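# Flip the grey finned box onto its fins

## Task

Flip the grey finned box upside down at its current spot so that it rests flat on its fins and its feet point up.

## Robot and tools

Robot: two arms, left_arm and right_arm, each with a two-finger gripper. In the scene frame the origin sits at table height midway between the nominal bases, +z is up, +x points out over the table, and left_arm is on the +y side. Arm names do not match image sides. Calibrated bases in the scene frame: left_arm at (+0.026, +0.257, +0.013) m, quat_wxyz (+1.000, 0, 0, -0.019); right_arm at (+0.001, -0.338, +0.037) m, quat_wxyz (+1.000, 0, 0, +0.016). Both bases have +z as up.

Frames: every hand pose, velocity, target and wrist camera pose is reported in that arm's own base frame. Fixed cameras and the table use the scene frame. end_effector_position (metres) is the point between the finger pads, roughly 1 cm short of the tips; fingers point along the gripper's +z and close along its y. Printed positions may be off by a few centimetres, more at long reach, and friction can leave a gripper resting a centimetre or so from its command even in free air.

execute_actions(actions, cameras): actions is a list of actions; each action is a list of up to 15 rows, one row per 1/30 s control step. If fewer than 15 rows are given, the last row is held for the remaining steps. Every row has 14 numbers in [-1, 1]: left_arm dx, dy, dz, rx, ry, rz, opening, then right_arm in the same order. Both arms are always included. dx..rz are an offset, not a pose: they count from that arm's Hand target as it was when the action began (every row counts from that same start), along that arm's own base axes, with rotation about the Hand target's position. rx, ry, rz form one rotation vector. Scale: 1.0 equals 0.6 m or 180 degrees. Because each new action starts from the current Hand target, repeating an offset moves further. Sending six zeros re-commands the current Hand target. opening is absolute: +1 fully open (0.094 m), -1 closed; a 0 is a real command, so resend the present value to keep a gripper as it is. An empty actions list just returns state and images. Commanded orientation is clipped to within 40 degrees of the measured one each step.

move(target, speed, blend, opening_speed, blocking, cameras): target is one 14-number row laid out as above, or a list of up to 15 such rows forming waypoints. All offsets in every row count from the Hand targets at the move's start, not from the prior waypoint. Each gripper follows a straight path, turning the short way. speed is the path's top speed in m/s, 0.002 to 4.3 (default 0.25), turns capped at twice that in rad/s; give one value or one per waypoint. blend (m) rounds corners at intermediate waypoints. opening_speed (per second on the -1..+1 scale, at least 0.2) makes the fingers change gradually; use a low value when closing on something fragile. The whole move is capped at 10 s. Paths do not avoid obstacles or the other arm. blocking=false returns after about 0.5 s while the move continues. The result adds a move: line: done (at rest within 10 mm and 2 degrees), off_target, moving, held, or fault, plus limits such as paced (pose clipped) or held (a check withheld steps). done or off_target says nothing about contact.

wait(seconds): 0 to 10 s, arms keep their last command; returns early if a running move ends. stop(): brakes a running move; needs braking room. zoom_image(camera, region): region [x0, y0, x1, y1] in pixels of that camera's latest image, at most 504 by 504. read_manual(section): licence texts only. finished_scene(scene): ends the scene (1 or 2) irreversibly; the box must stay on its fins without the robot holding it.

Cameras (all 672x504): cam_head_left, cam_head_right, cam_high, cam_low, cam_left_wrist, cam_right_wrist. Use the cameras argument to pick them; [] gives none, an unknown name voids the call.

Result lines: Hand target is your last commanded pose after clipping and is where the next offset starts. Tool commands lists current gripper commands. grip_measured is the measured opening on the command scale, reading up to about 2.7 mm wide when empty and somewhat narrower than a squeezed hard part; it follows the command until force limit, so it does not reveal touch. grip_effort_nm is gripper motor effort, negative closing. Joint velocities marked within noise means the arm is still. Joint torques include arm weight, have offsets and noise; numbers 3 and 4 wrap at ±28 N m.

Cautions: nothing may fall or be left off the table. Avoid slams, hard hits, very hard pushes, and releasing parts that are moving; a brief outside push on loose objects can occur. An arm blocked by an object keeps pressing until you command it back past its gripper. Never let the arms, or one gripper and the other arm's fingers, press together; a hard contact between arms can fail the task. Avoid paths near an arm's own base, which can flip its shoulder posture. Holding loads, stretching out, or pushing at unreachable poses heats motors: a MOTOR HOT line appears near 85 °C and at 100 °C that arm drops for 30 to 60 s or more. Time keeps running while you think, and smooth, low-effort motion is slightly favoured.

Each tool is called after "Call:" by a JSON object that holds its "fn" and its "kwargs", one argument or row to a line.

## Session

Call:
{"fn": "execute_actions", "kwargs": {
  "actions": []
}}

Scene clock: 0.00 s.
left_arm: end_effector_position=(+0.5662, -0.1283, +0.2532) grip_measured=+1.000 grip_effort_nm=n/a end_effector_quat_wxyz=(+0.190, -0.223, +0.955, +0.036) | right_arm: end_effector_position=(+0.4375, +0.0835, +0.2914) grip_measured=+1.000 grip_effort_nm=n/a end_effector_quat_wxyz=(+0.162, -0.288, +0.887, +0.322)
Joint positions: left_arm=[-0.296 1.668 1.62 -1.222 -0.251 -0.715 0.094] | right_arm=[-0.072 1.426 1.367 -1.439 -0.734 -0.671 0.094]
Joint velocities: within noise
Joint torques (N m): no reading
Heat: left arm: hottest elbow 33 °C; right arm: hottest waist 32 °C.
Hand target: left_arm +0.5722, -0.1301, +0.2596; +0.198, -0.224, +0.954, +0.032 | right_arm +0.4432, +0.0831, +0.3022; +0.174, -0.292, +0.885, +0.317
Tool commands: left_gripper/opening=+1.0 right_gripper/opening=+1.0

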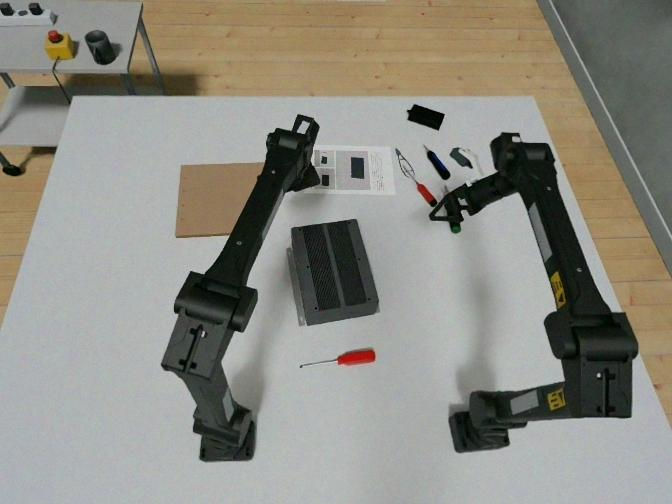

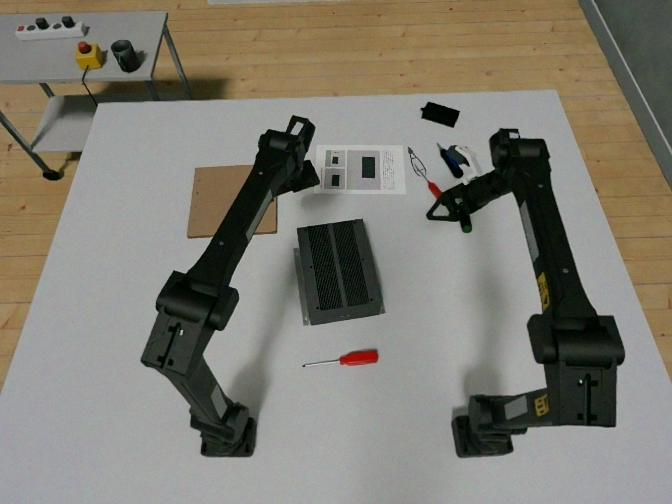

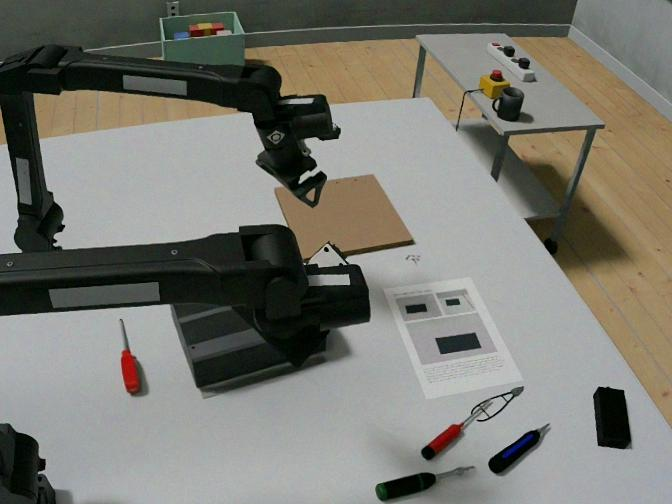

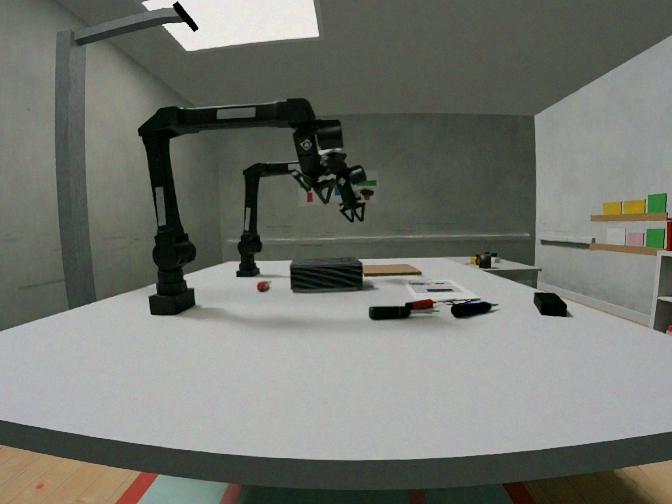

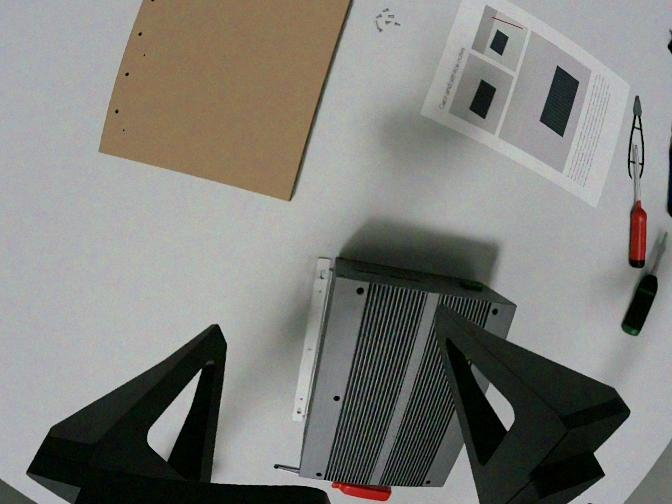

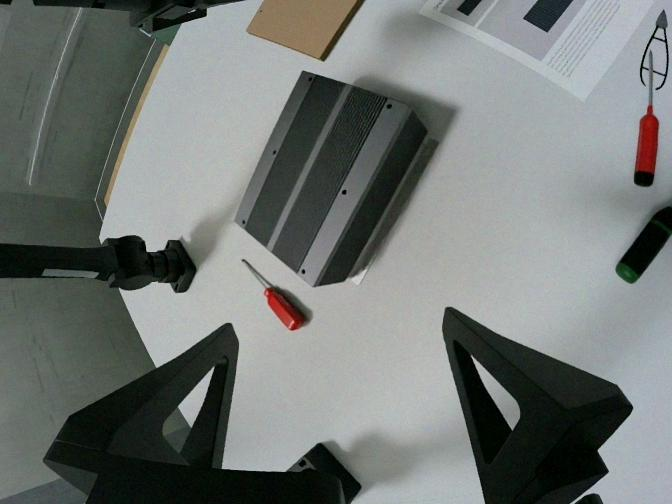

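Call:
{"fn": "zoom_image", "kwargs": {
  "camera": "cam_left_wrist",
  "region": [250, 220, 550, 504]
}}

Call:
{"fn": "zoom_image", "kwargs": {
  "camera": "cam_right_wrist",
  "region": [220, 60, 460, 300]
}}

Call:
{"fn": "zoom_image", "kwargs": {
  "camera": "cam_low",
  "region": [270, 240, 390, 310]
}}

Call:
{"fn": "zoom_image", "kwargs": {
  "camera": "cam_head_right",
  "region": [280, 210, 400, 340]
}}

Call:
{"fn": "zoom_image", "kwargs": {
  "camera": "cam_high",
  "region": [150, 280, 370, 420]
}}

Scaled by 1.680 from the camera's 672x504 image, which has a finer 960x720 frame.

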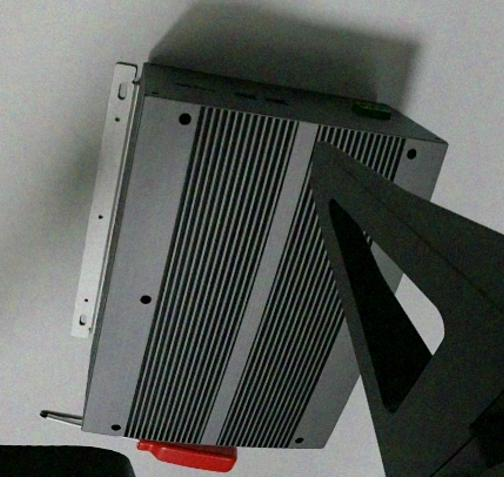

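Scaled by 2.100 from the camera's 672x504 image, which has a finer 960x720 frame.

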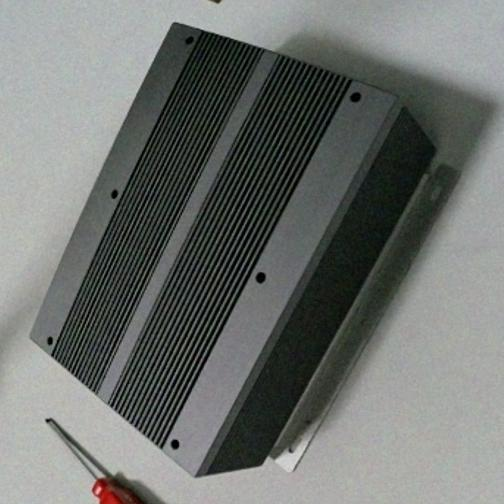

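Scaled by 4.200.

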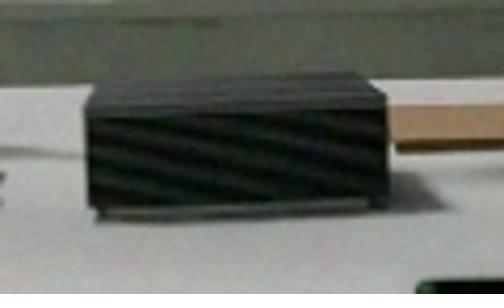

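Scaled by 3.877.

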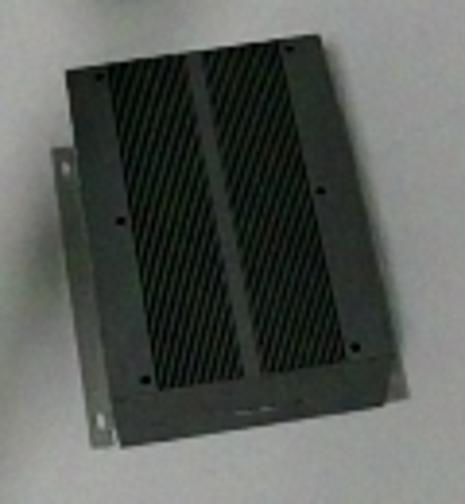

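Scaled by 2.291.

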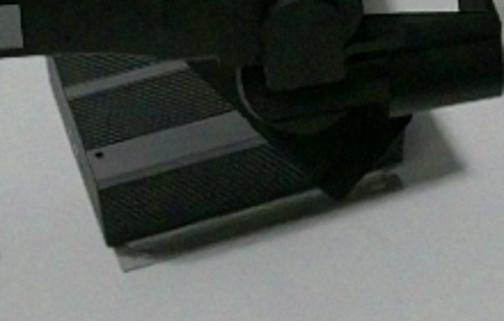

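Call:
{"fn": "move", "kwargs": {
  "target": [
    [-0.15,0.18,0,-0.211,-0.376,-0.541,1,0,0,0,0,0,0,1],
    [-0.295,0.18,-0.25,-0.211,-0.376,-0.541,1,0,0,0,0,0,0,1]
  ],
  "speed": 0.4
}}

Scene clock: 141.40 s.
left_arm: end_effector_position=(+0.3932, -0.0276, +0.1144) grip_measured=+1.000 grip_effort_nm=0.017 end_effector_quat_wxyz=(+0.585, +0.399, +0.590, -0.388) | right_arm: end_effector_position=(+0.4375, +0.0835, +0.2914) grip_measured=+1.000 grip_effort_nm=-0.012 end_effector_quat_wxyz=(+0.162, -0.288, +0.887, +0.322)
Joint positions: left_arm=[0.382 1.633 0.63 -0.082 1.555 1.093 0.094] | right_arm=[-0.072 1.426 1.367 -1.439 -0.734 -0.671 0.094]
Joint velocities: within noise
Joint torques (N m): left_arm=[0.09 -7.47 5.86 0.69 0.8 -0.01] | right_arm=[-1.14 -11.11 9.95 0.72 -0.55 -0.06]
Heat: left arm: hottest elbow 45 °C; right arm: hottest elbow 40 °C.
Hand target: left_arm +0.3952, -0.0222, +0.1096; +0.513, +0.488, +0.512, -0.487 | right_arm +0.4432, +0.0831, +0.3022; +0.174, -0.292, +0.885, +0.317
Off the commanded pose: left_arm 0.008 m, 19 deg | right_arm 0.012 m, 2 deg.
joint sent to its limit (left arm) — joint 5 (wrist yaw), upper limit. The joint targets are off in orientation, not in position.
move: off_target (left_arm, right_arm)

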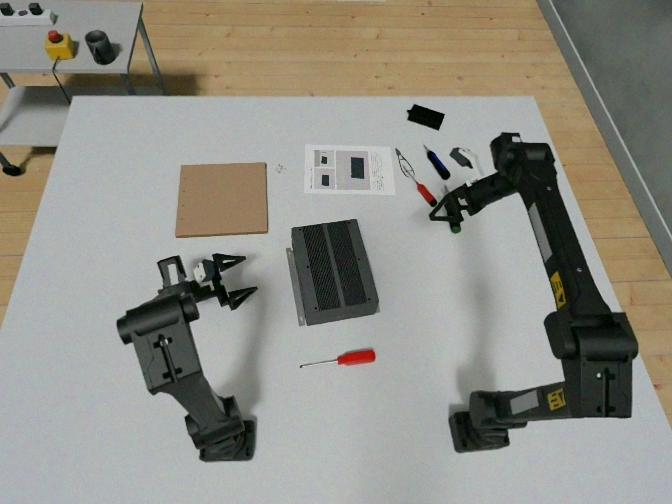

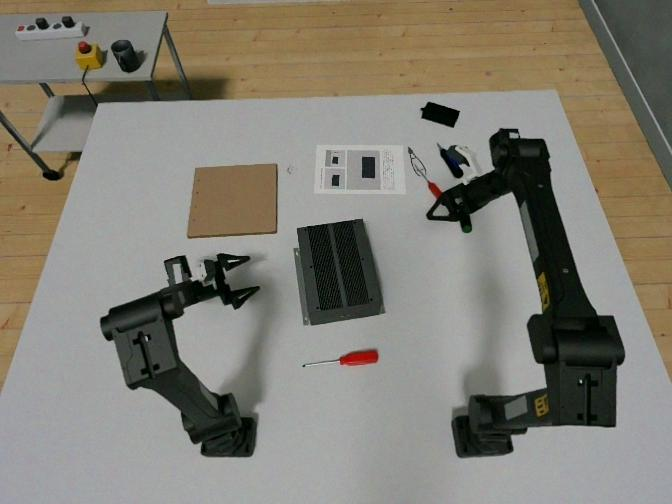

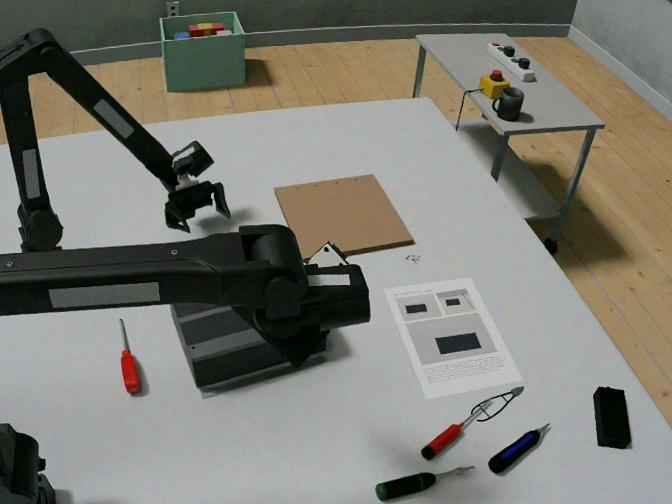

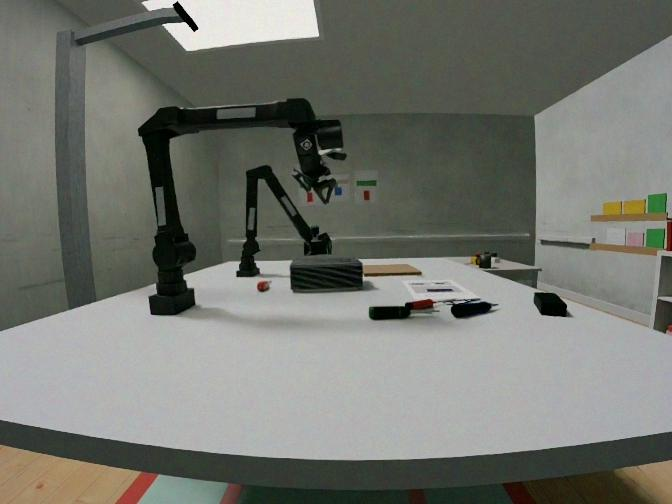

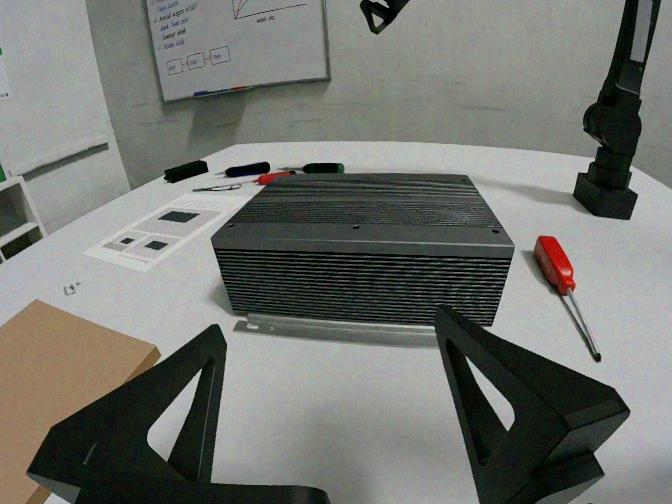

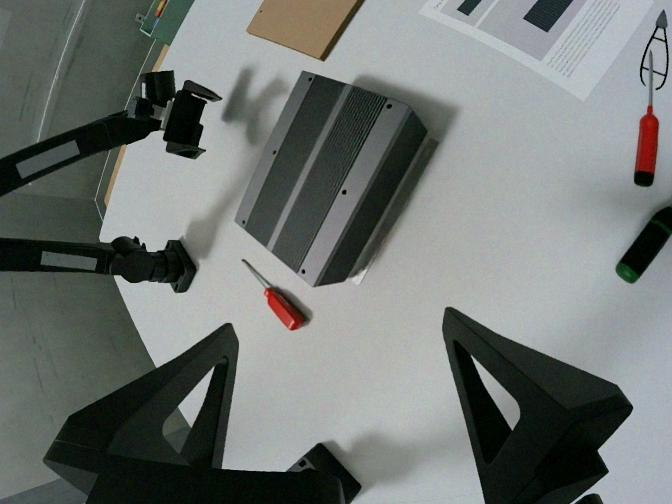

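Call:
{"fn": "zoom_image", "kwargs": {
  "camera": "cam_left_wrist",
  "region": [200, 160, 540, 370]
}}

Call:
{"fn": "zoom_image", "kwargs": {
  "camera": "cam_left_wrist",
  "region": [220, 300, 320, 350]
}}

Call:
{"fn": "zoom_image", "kwargs": {
  "camera": "cam_left_wrist",
  "region": [370, 290, 520, 360]
}}

Scaled by 1.482 from the camera's 672x504 image, which has a finer 960x720 frame.

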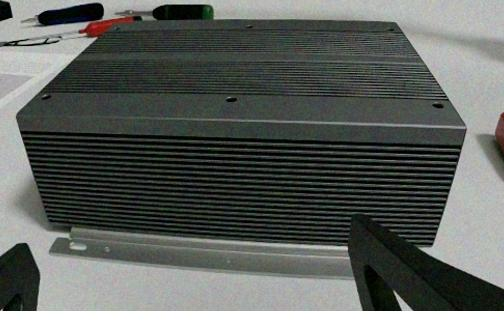

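Scaled by 5.040 from the camera's 672x504 image, which has a finer 960x720 frame.

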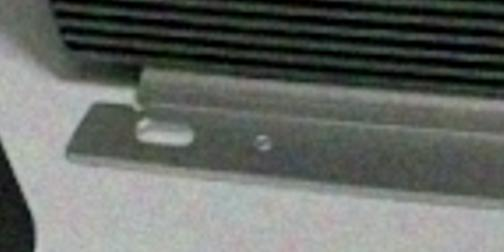

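Scaled by 3.360 from the camera's 672x504 image, which has a finer 960x720 frame.

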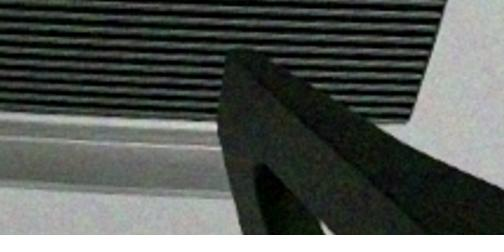

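Call:
{"fn": "move", "kwargs": {
  "target": [0,0,0,0,0,0,1,-0.359,0.297,-0.22,-0.234,-0.068,0.283,1],
  "speed": 0.3
}}

Scene clock: 359.07 s.
left_arm: end_effector_position=(+0.3899, -0.0290, +0.1126) grip_measured=+1.000 grip_effort_nm=0.017 end_effector_quat_wxyz=(+0.583, +0.397, +0.591, -0.391) | right_arm: end_effector_position=(+0.2273, +0.2560, +0.1710) grip_measured=+1.000 grip_effort_nm=-0.017 end_effector_quat_wxyz=(+0.003, +0.707, -0.708, -0.002)
Joint positions: left_arm=[0.382 1.633 0.63 -0.135 1.555 1.139 0.094] | right_arm=[0.844 1.269 1.017 -1.325 -0.004 -0.725 0.094]
Joint velocities: within noise
Joint torques (N m): left_arm=[0.09 -7.24 6.56 0.8 0.81 -0.06] | right_arm=[0.62 -7.24 7.77 0.9 0.04 0.07]
Heat: left arm: hottest elbow 36 °C; right arm: hottest elbow 42 °C.
Hand target: left_arm +0.3953, -0.0222, +0.1096; +0.513, +0.488, +0.512, -0.487 | right_arm +0.2277, +0.2614, +0.1702; +0.000, +0.707, -0.707, +0.000
Off the commanded pose: left_arm 0.009 m, 19 deg | right_arm 0.005 m, 0 deg.
joint sent to its limit (left arm) — joint 5 (wrist yaw), upper limit. The joint targets are off in orientation, not in position.
move: off_target (left_arm)

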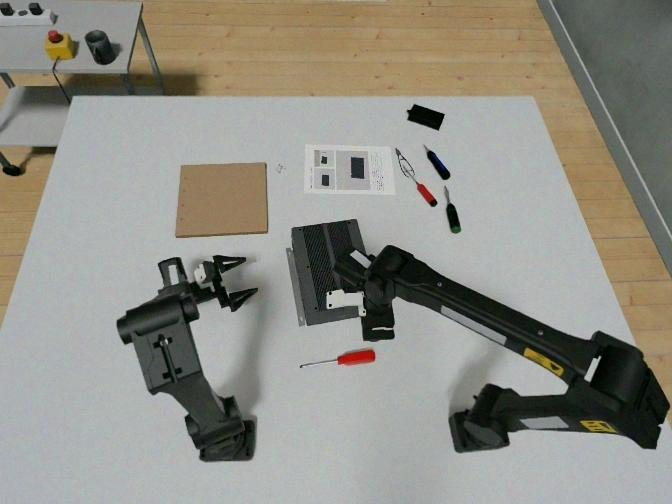

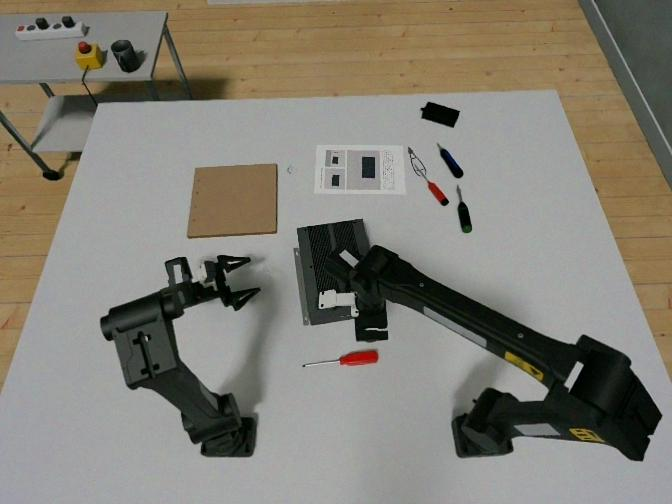

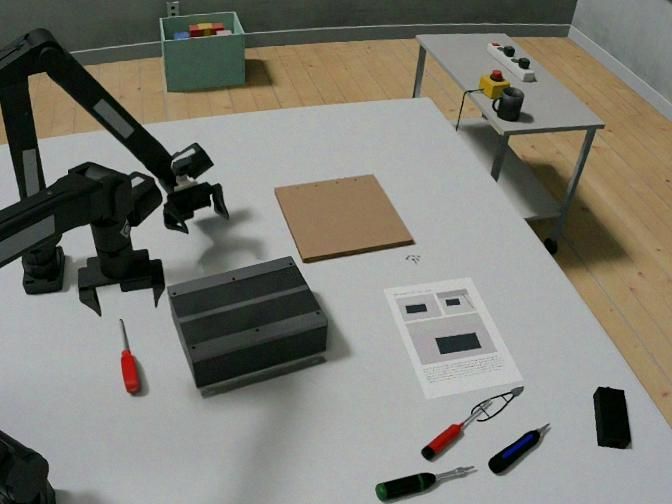

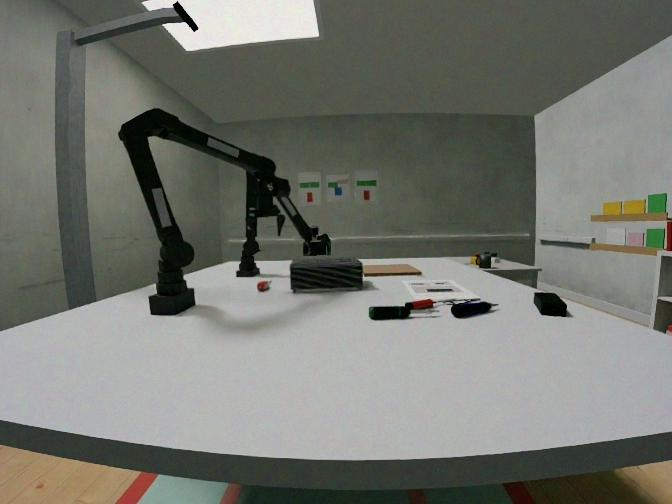

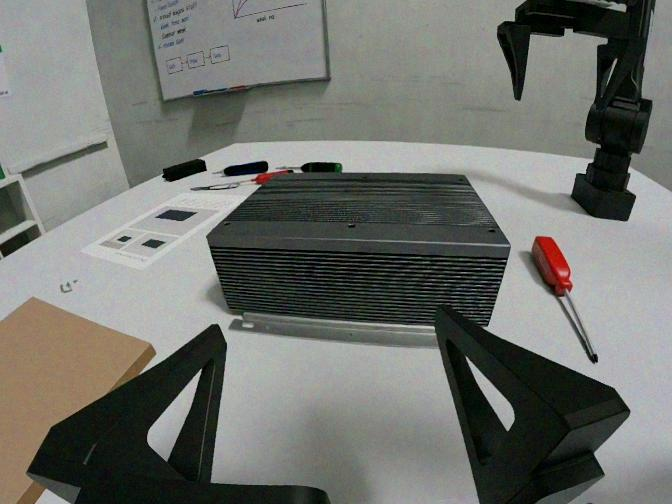

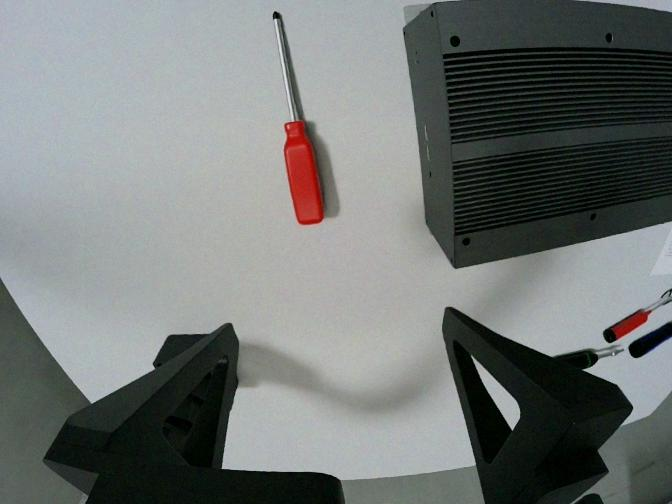

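Call:
{"fn": "move", "kwargs": {
  "target": [
    [0,0,0,0,0,0,1,-0.0417,0.01,-0.2,0,0,0.064,0.2],
    [0,0,0,0,0,0,1,-0.0417,0.01,-0.305,0,0,0.064,0.2]
  ],
  "speed": [0.2,0.1],
  "cameras": ["cam_right_wrist","cam_low","cam_high"]
}}

Scene clock: 378.13 s.
left_arm: end_effector_position=(+0.3872, -0.0300, +0.1113) grip_measured=+1.000 grip_effort_nm=0.022 end_effector_quat_wxyz=(+0.582, +0.396, +0.592, -0.392) | right_arm: end_effector_position=(+0.2043, +0.2627, -0.0109) grip_measured=+0.202 grip_effort_nm=-0.095 end_effector_quat_wxyz=(+0.002, +0.768, -0.641, -0.002)
Joint positions: left_arm=[0.382 1.633 0.63 -0.176 1.555 1.174 0.094] | right_arm=[0.909 1.522 0.71 -0.764 -0.004 -0.841 0.056]
Joint velocities: within noise
Joint torques (N m): left_arm=[0.09 -7.12 7.06 0.77 0.81 -0.06] | right_arm=[0.67 -8 5.6 0.83 0.04 -0.11]
Heat: left arm: hottest elbow 37 °C; right arm: hottest elbow 43 °C.
Hand target: left_arm +0.3953, -0.0222, +0.1096; +0.513, +0.488, +0.512, -0.487 | right_arm +0.2027, +0.2673, -0.0129; +0.000, +0.775, -0.632, +0.000
Off the commanded pose: left_arm 0.011 m, 19 deg | right_arm 0.005 m, 1 deg.
joint sent to its limit (left arm) — joint 5 (wrist yaw), upper limit. The joint targets are off in orientation, not in position.
move: off_target (left_arm)
Images, in order (width x height): cam_high 672x504, cam_low 672x504, cam_right_wrist 672x504.

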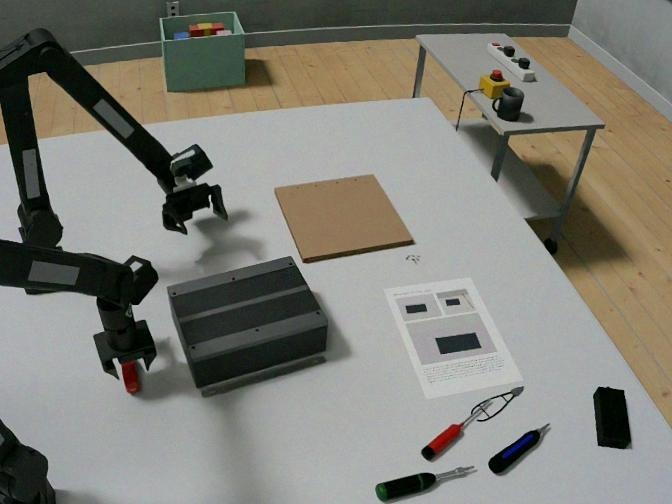

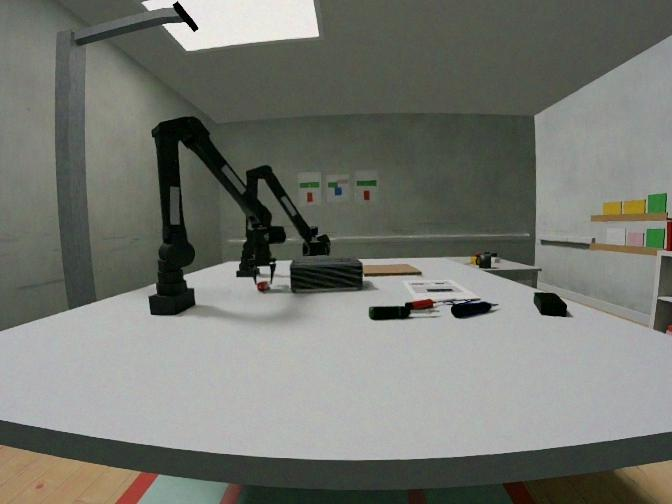

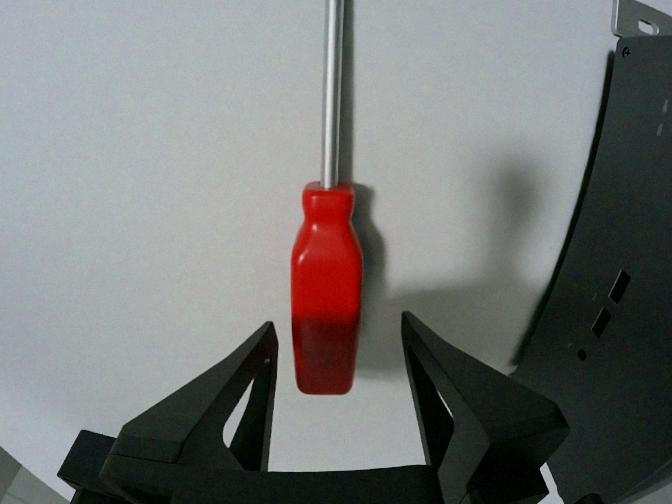

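Call:
{"fn": "move", "kwargs": {
  "target": [
    [0,0,0,0,0,0,1,0.0,0.017,-0.016,0,0,0,0.2],
    [0,0,0,0,0,0,1,0.0,0.017,-0.016,0,0,0,-0.75],
    [0,0,0,0,0,0,1,0.0,0.017,0.15,0,0,0,-0.75]
  ],
  "speed": 0.15,
  "opening_speed": 1.0,
  "cameras": ["cam_right_wrist","cam_high"]
}}

Scene clock: 389.63 s.
left_arm: end_effector_position=(+0.3860, -0.0305, +0.1110) grip_measured=+1.000 grip_effort_nm=0.017 end_effector_quat_wxyz=(+0.581, +0.395, +0.593, -0.393) | right_arm: end_effector_position=(+0.1952, +0.2601, +0.0604) grip_measured=-0.402 grip_effort_nm=-1.038 end_effector_quat_wxyz=(+0.023, +0.773, -0.635, +0.000)
Joint positions: left_arm=[0.382 1.635 0.639 -0.241 1.555 1.23 0.094] | right_arm=[0.927 1.38 0.801 -1.036 -0.003 -0.839 0.028]
Joint velocities: within noise
Joint torques (N m): left_arm=[0.15 -7 7.32 0.65 0.83 -0.07] | right_arm=[0.73 -8.7 9.68 0.25 -0.03 0.07]
Heat: left arm: hottest elbow 37 °C; right arm: hottest elbow 41 °C.
Hand target: left_arm +0.3953, -0.0222, +0.1096; +0.513, +0.488, +0.512, -0.487 | right_arm +0.2028, +0.2775, +0.0771; +0.000, +0.775, -0.632, +0.000
Off the commanded pose: left_arm 0.013 m, 19 deg | right_arm 0.025 m, 3 deg.
joint sent to its limit (left arm) — joint 5 (wrist yaw), upper limit. The joint targets are off in orientation, not in position.
move: off_target (left_arm, right_arm); target 2's new opening was sent with right_arm's hand 0.011 m and 1 deg from that target
Images, in order (width x height): cam_high 672x504, cam_right_wrist 672x504.

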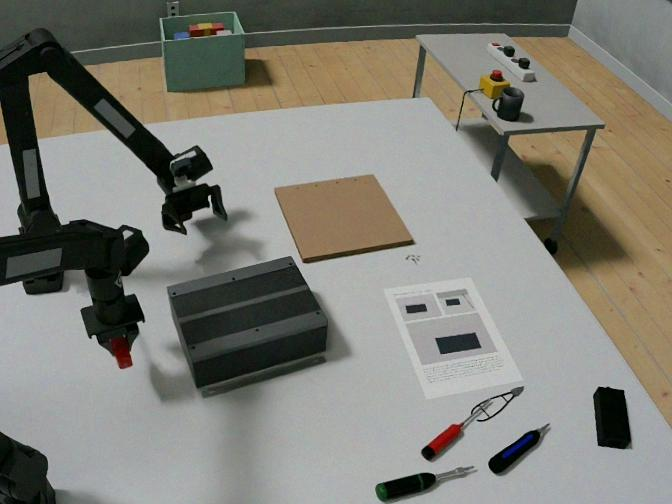

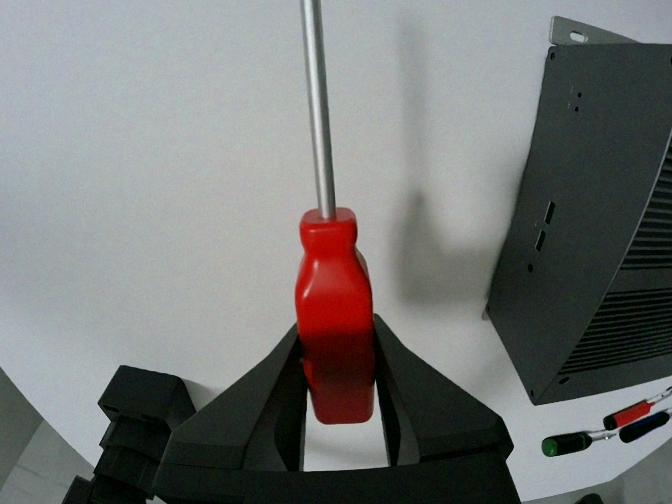

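Call:
{"fn": "move", "kwargs": {
  "target": [
    [0,0,0,0,0,0,1,0,0,0.22,0,0,0,-0.75],
    [0,0,0,0,0,0,1,0.362,-0.496,0.22,0,0,-0.564,-0.75],
    [0,0,0,0,0,0,1,0.362,-0.496,-0.09,0,0,-0.564,-0.75]
  ],
  "speed": [0.25,0.25,0.2],
  "cameras": ["cam_right_wrist","cam_high","cam_low"]
}}

Scene clock: 422.83 s.
left_arm: end_effector_position=(+0.3858, -0.0306, +0.1109) grip_measured=+1.000 grip_effort_nm=0.017 end_effector_quat_wxyz=(+0.581, +0.396, +0.593, -0.394) | right_arm: end_effector_position=(+0.4131, -0.0154, +0.0206) grip_measured=-0.404 grip_effort_nm=-1.043 end_effector_quat_wxyz=(-0.010, -0.009, +1.000, +0.002)
Joint positions: left_arm=[0.382 1.644 0.663 -0.37 1.555 1.343 0.094] | right_arm=[-0.037 1.647 0.979 -0.922 -0.003 -0.056 0.028]
Joint velocities: within noise
Joint torques (N m): left_arm=[0.09 -7.06 7.32 0.31 0.85 -0.08] | right_arm=[-1.08 -11.75 6.82 0.84 0.05 0.08]
Heat: left arm: hottest elbow 39 °C; right arm: hottest elbow 42 °C.
Hand target: left_arm +0.3952, -0.0223, +0.1096; +0.512, +0.488, +0.512, -0.487 | right_arm +0.4199, -0.0201, +0.0231; +0.000, +0.000, +1.000, +0.000
Off the commanded pose: left_arm 0.013 m, 19 deg | right_arm 0.009 m, 2 deg.
joint sent to its limit (left arm) — joint 5 (wrist yaw), upper limit. The joint targets are off in orientation, not in position.
move: off_target (left_arm)
Images, in order (width x height): cam_high 672x504, cam_low 672x504, cam_right_wrist 672x504.

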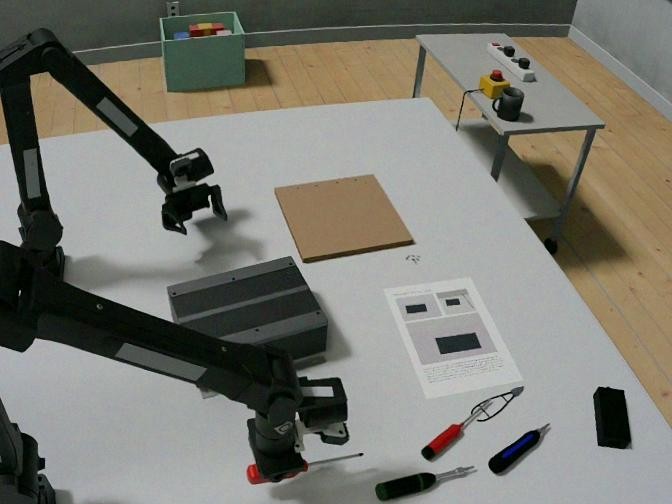

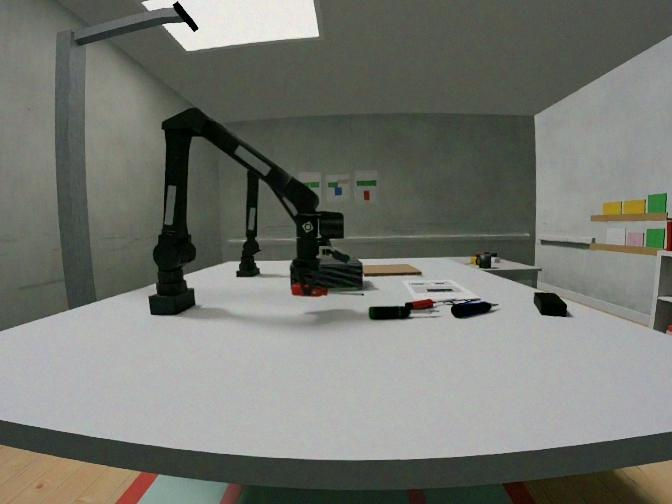

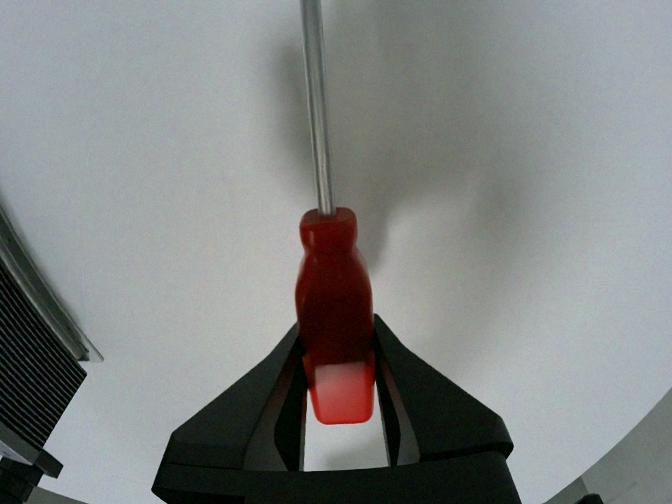

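Call:
{"fn": "move", "kwargs": {
  "target": [
    [0,0,0,0,0,0,1,0.01,0,-0.07,0,0,0,-0.75]
  ],
  "speed": 0.08,
  "cameras": ["cam_right_wrist","cam_low"]
}}

Scene clock: 428.33 s.
left_arm: end_effector_position=(+0.3860, -0.0305, +0.1111) grip_measured=+1.000 grip_effort_nm=0.017 end_effector_quat_wxyz=(+0.581, +0.396, +0.593, -0.394) | right_arm: end_effector_position=(+0.4212, -0.0157, -0.0186) grip_measured=-0.404 grip_effort_nm=-1.038 end_effector_quat_wxyz=(-0.006, -0.009, +1.000, +0.002)
Joint positions: left_arm=[0.382 1.646 0.668 -0.392 1.555 1.363 0.094] | right_arm=[-0.037 1.734 0.963 -0.812 -0.003 -0.055 0.028]
Joint velocities: within noise
Joint torques (N m): left_arm=[-0.09 -7.06 7.3 0.5 0.86 -0.06] | right_arm=[-1.61 -11.93 6.08 0.87 0.01 0.07]
Heat: left arm: hottest elbow 38 °C; right arm: hottest elbow 41 °C.
Hand target: left_arm +0.3953, -0.0222, +0.1096; +0.512, +0.488, +0.512, -0.487 | right_arm +0.4260, -0.0201, -0.0189; +0.000, +0.000, +1.000, +0.000
Off the commanded pose: left_arm 0.012 m, 19 deg | right_arm 0.006 m, 1 deg.
joint sent to its limit (left arm) — joint 5 (wrist yaw), upper limit. The joint targets are off in orientation, not in position.
move: off_target (left_arm)
Images, in order (width x height): cam_low 672x504, cam_right_wrist 672x504.

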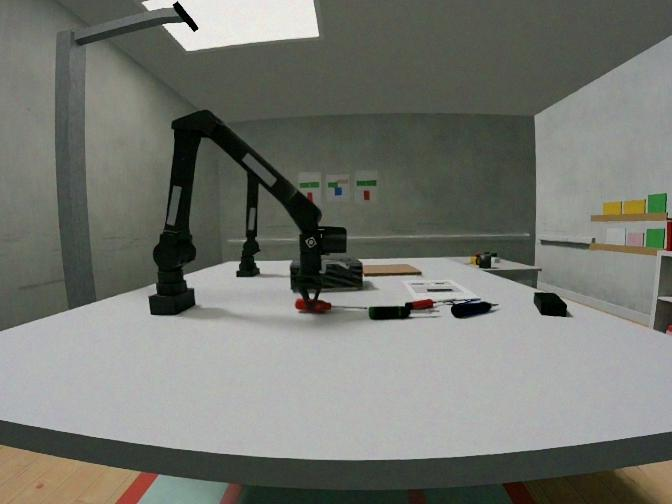

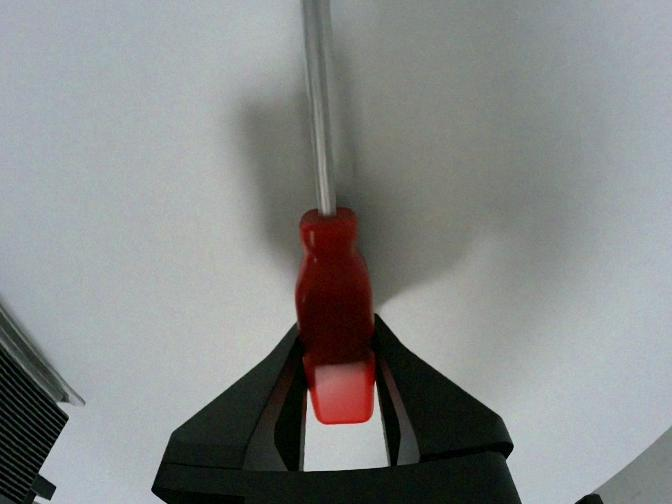

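Call:
{"fn": "move", "kwargs": {
  "target": [
    [0,0,0,0,0,0,1,0,0,-0.008,0,0,0,-0.75],
    [0,0,0,0,0,0,1,0,0,-0.008,0,0,0,-0.1],
    [0,0,0,0,0,0,1,0,0,0.2,0,0,0,-0.1]
  ],
  "speed": 0.08,
  "opening_speed": 0.7,
  "cameras": ["cam_right_wrist","cam_high"]
}}

Scene clock: 489.50 s.
left_arm: end_effector_position=(+0.3858, -0.0306, +0.1111) grip_measured=+1.000 grip_effort_nm=0.012 end_effector_quat_wxyz=(+0.580, +0.396, +0.592, -0.394) | right_arm: end_effector_position=(+0.4098, -0.0153, +0.0836) grip_measured=-0.102 grip_effort_nm=0.071 end_effector_quat_wxyz=(-0.021, -0.009, +1.000, +0.002)
Joint positions: left_arm=[0.382 1.655 0.686 -0.484 1.555 1.446 0.094] | right_arm=[-0.037 1.556 1.063 -1.12 -0.003 -0.055 0.042]
Joint velocities: within noise
Joint torques (N m): left_arm=[0.03 -7.12 7.27 0.27 0.87 -0.11] | right_arm=[-1.38 -12.04 9.85 0.29 0.06 0.06]
Heat: left arm: hottest elbow 39 °C; right arm: hottest elbow 39 °C.
Hand target: left_arm +0.3952, -0.0223, +0.1096; +0.512, +0.488, +0.512, -0.487 | right_arm +0.4260, -0.0201, +0.1011; +0.000, +0.000, +1.000, +0.000
Off the commanded pose: left_arm 0.013 m, 19 deg | right_arm 0.024 m, 3 deg.
joint sent to its limit (left arm) — joint 5 (wrist yaw), upper limit. The joint targets are off in orientation, not in position.
move: off_target (left_arm, right_arm)
Images, in order (width x height): cam_high 672x504, cam_right_wrist 672x504.

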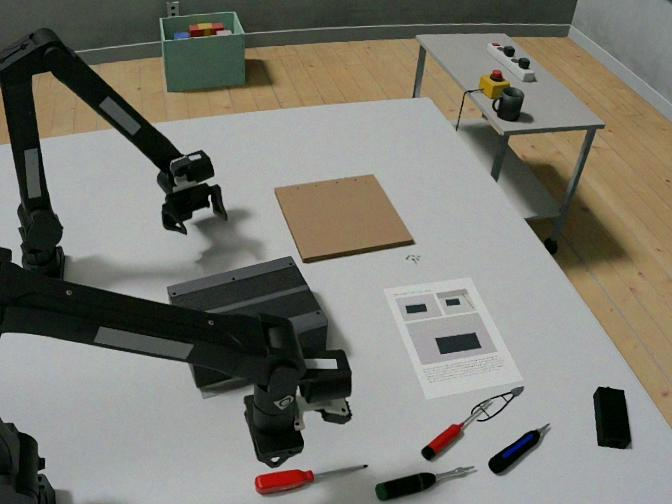

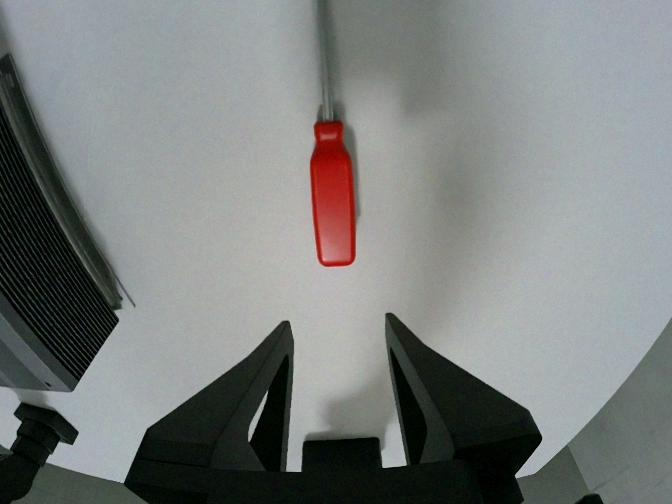

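Call:
{"fn": "move", "kwargs": {
  "target": [
    [0,0,0,0,0,0,1,0,0,0.18,0,0,0,1],
    [0,0,0,0,0,0,1,-0.294,0.515,0.18,0.333,-0.294,-0.39,1],
    [0,0,0,0,0,0,1,-0.294,0.515,-0.07,0.333,-0.294,-0.39,1]
  ],
  "speed": [0.3,0.3,0.15]
}}

Scene clock: 502.20 s.
left_arm: end_effector_position=(+0.3859, -0.0304, +0.1113) grip_measured=+1.000 grip_effort_nm=0.017 end_effector_quat_wxyz=(+0.580, +0.397, +0.592, -0.394) | right_arm: end_effector_position=(+0.2529, +0.2837, +0.0593) grip_measured=+0.998 grip_effort_nm=0.076 end_effector_quat_wxyz=(+0.404, +0.525, +0.602, +0.446)
Joint positions: left_arm=[0.383 1.672 0.714 -0.623 1.555 1.574 0.094] | right_arm=[1.249 1.576 0.341 0.643 1.055 2.082 0.094]
Joint velocities: within noise
Joint torques (N m): left_arm=[0.03 -7.24 7.27 0.13 0.86 -0.05] | right_arm=[0.15 -5.71 3.64 2.07 0.47 -0.02]
Heat: left arm: hottest elbow 39 °C; right arm: hottest elbow 39 °C.
Hand target: left_arm +0.3952, -0.0222, +0.1096; +0.513, +0.488, +0.512, -0.487 | right_arm +0.2496, +0.2890, +0.0591; +0.399, +0.528, +0.599, +0.451
Off the commanded pose: left_arm 0.012 m, 19 deg | right_arm 0.006 m, 1 deg.
joint sent to its limit (left arm) — joint 5 (wrist yaw), upper limit. The joint targets are off in orientation, not in position.
joint sent to its limit (right arm) — joint 6 (wrist roll), upper limit. The joint targets still meet the commanded pose.
move: off_target (left_arm)

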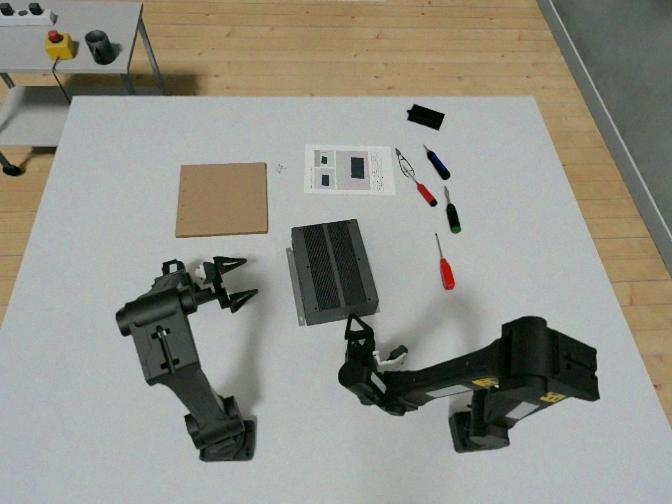

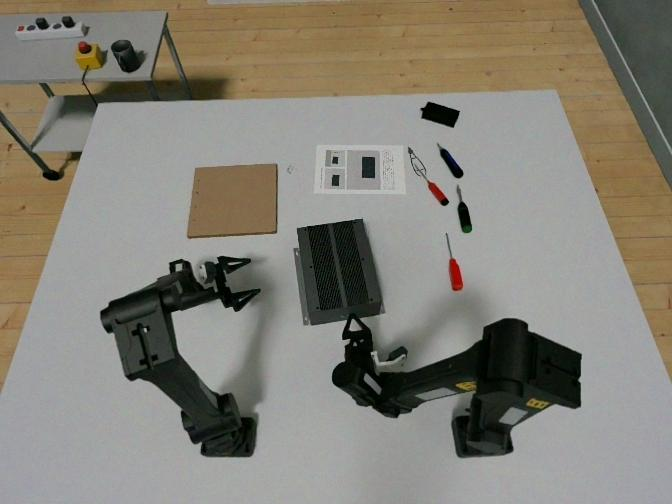

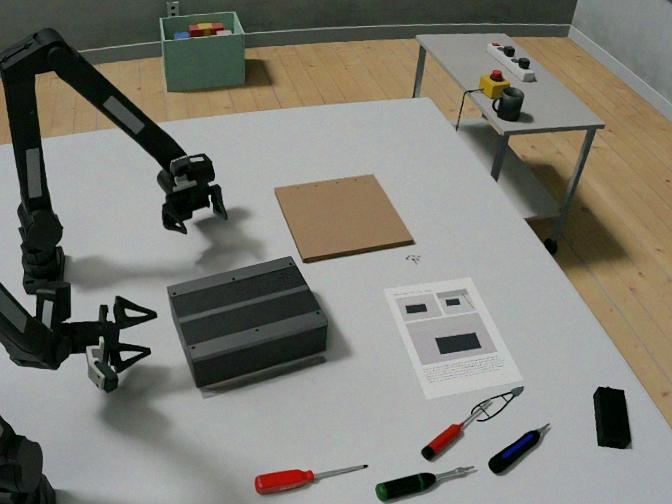

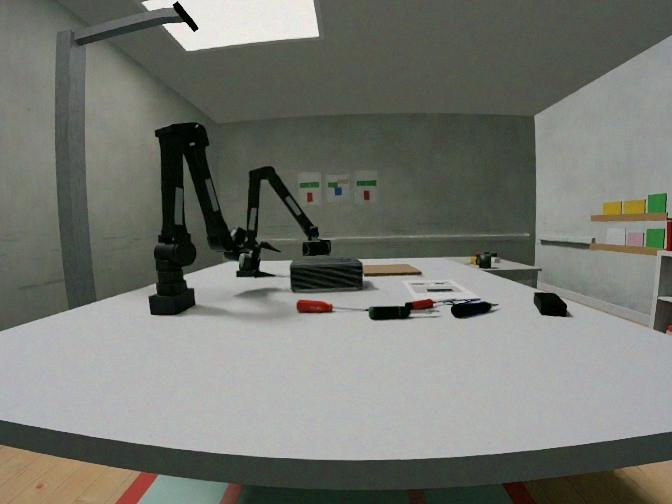

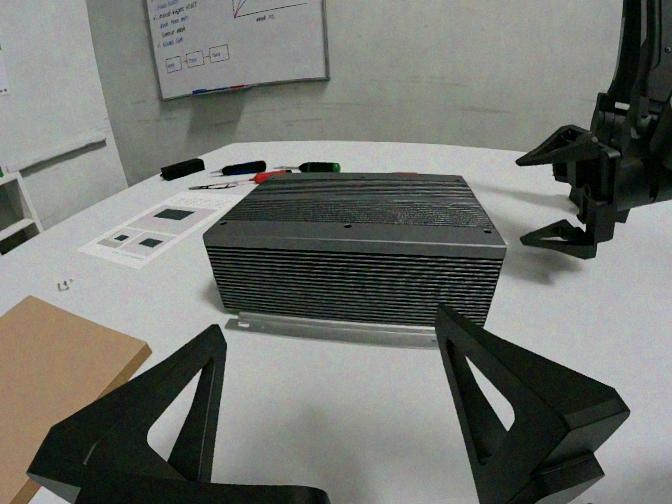

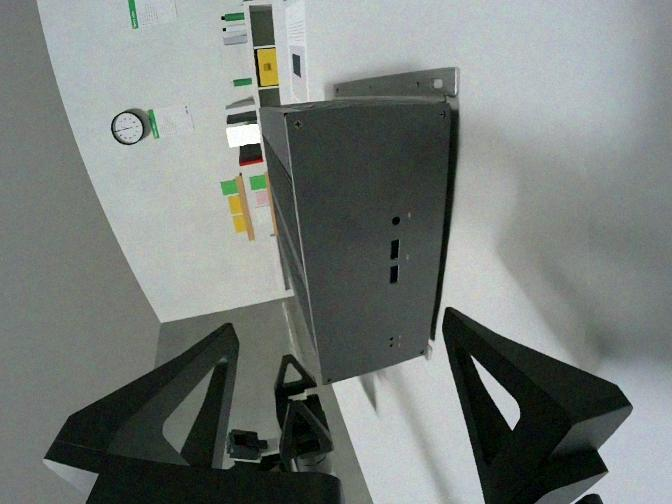

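Call:
{"fn": "zoom_image", "kwargs": {
  "camera": "cam_right_wrist",
  "region": [250, 60, 490, 240]
}}

Call:
{"fn": "zoom_image", "kwargs": {
  "camera": "cam_right_wrist",
  "region": [290, 220, 490, 400]
}}

Scaled by 2.100 from the camera's 672x504 image, which has a finer 960x720 frame.

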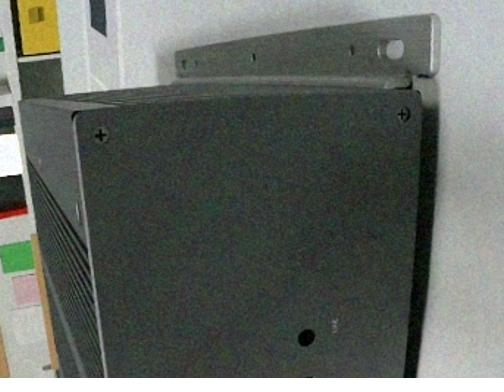

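Scaled by 2.520 from the camera's 672x504 image, which has a finer 960x720 frame.

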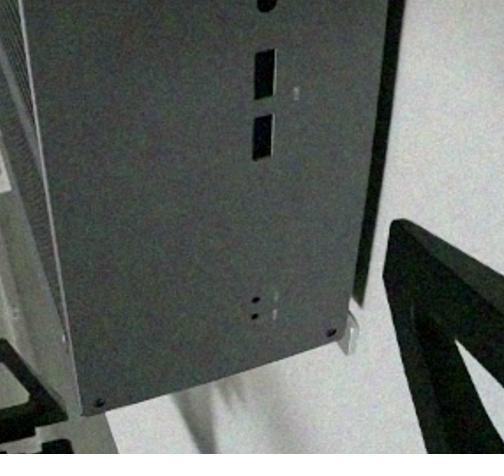

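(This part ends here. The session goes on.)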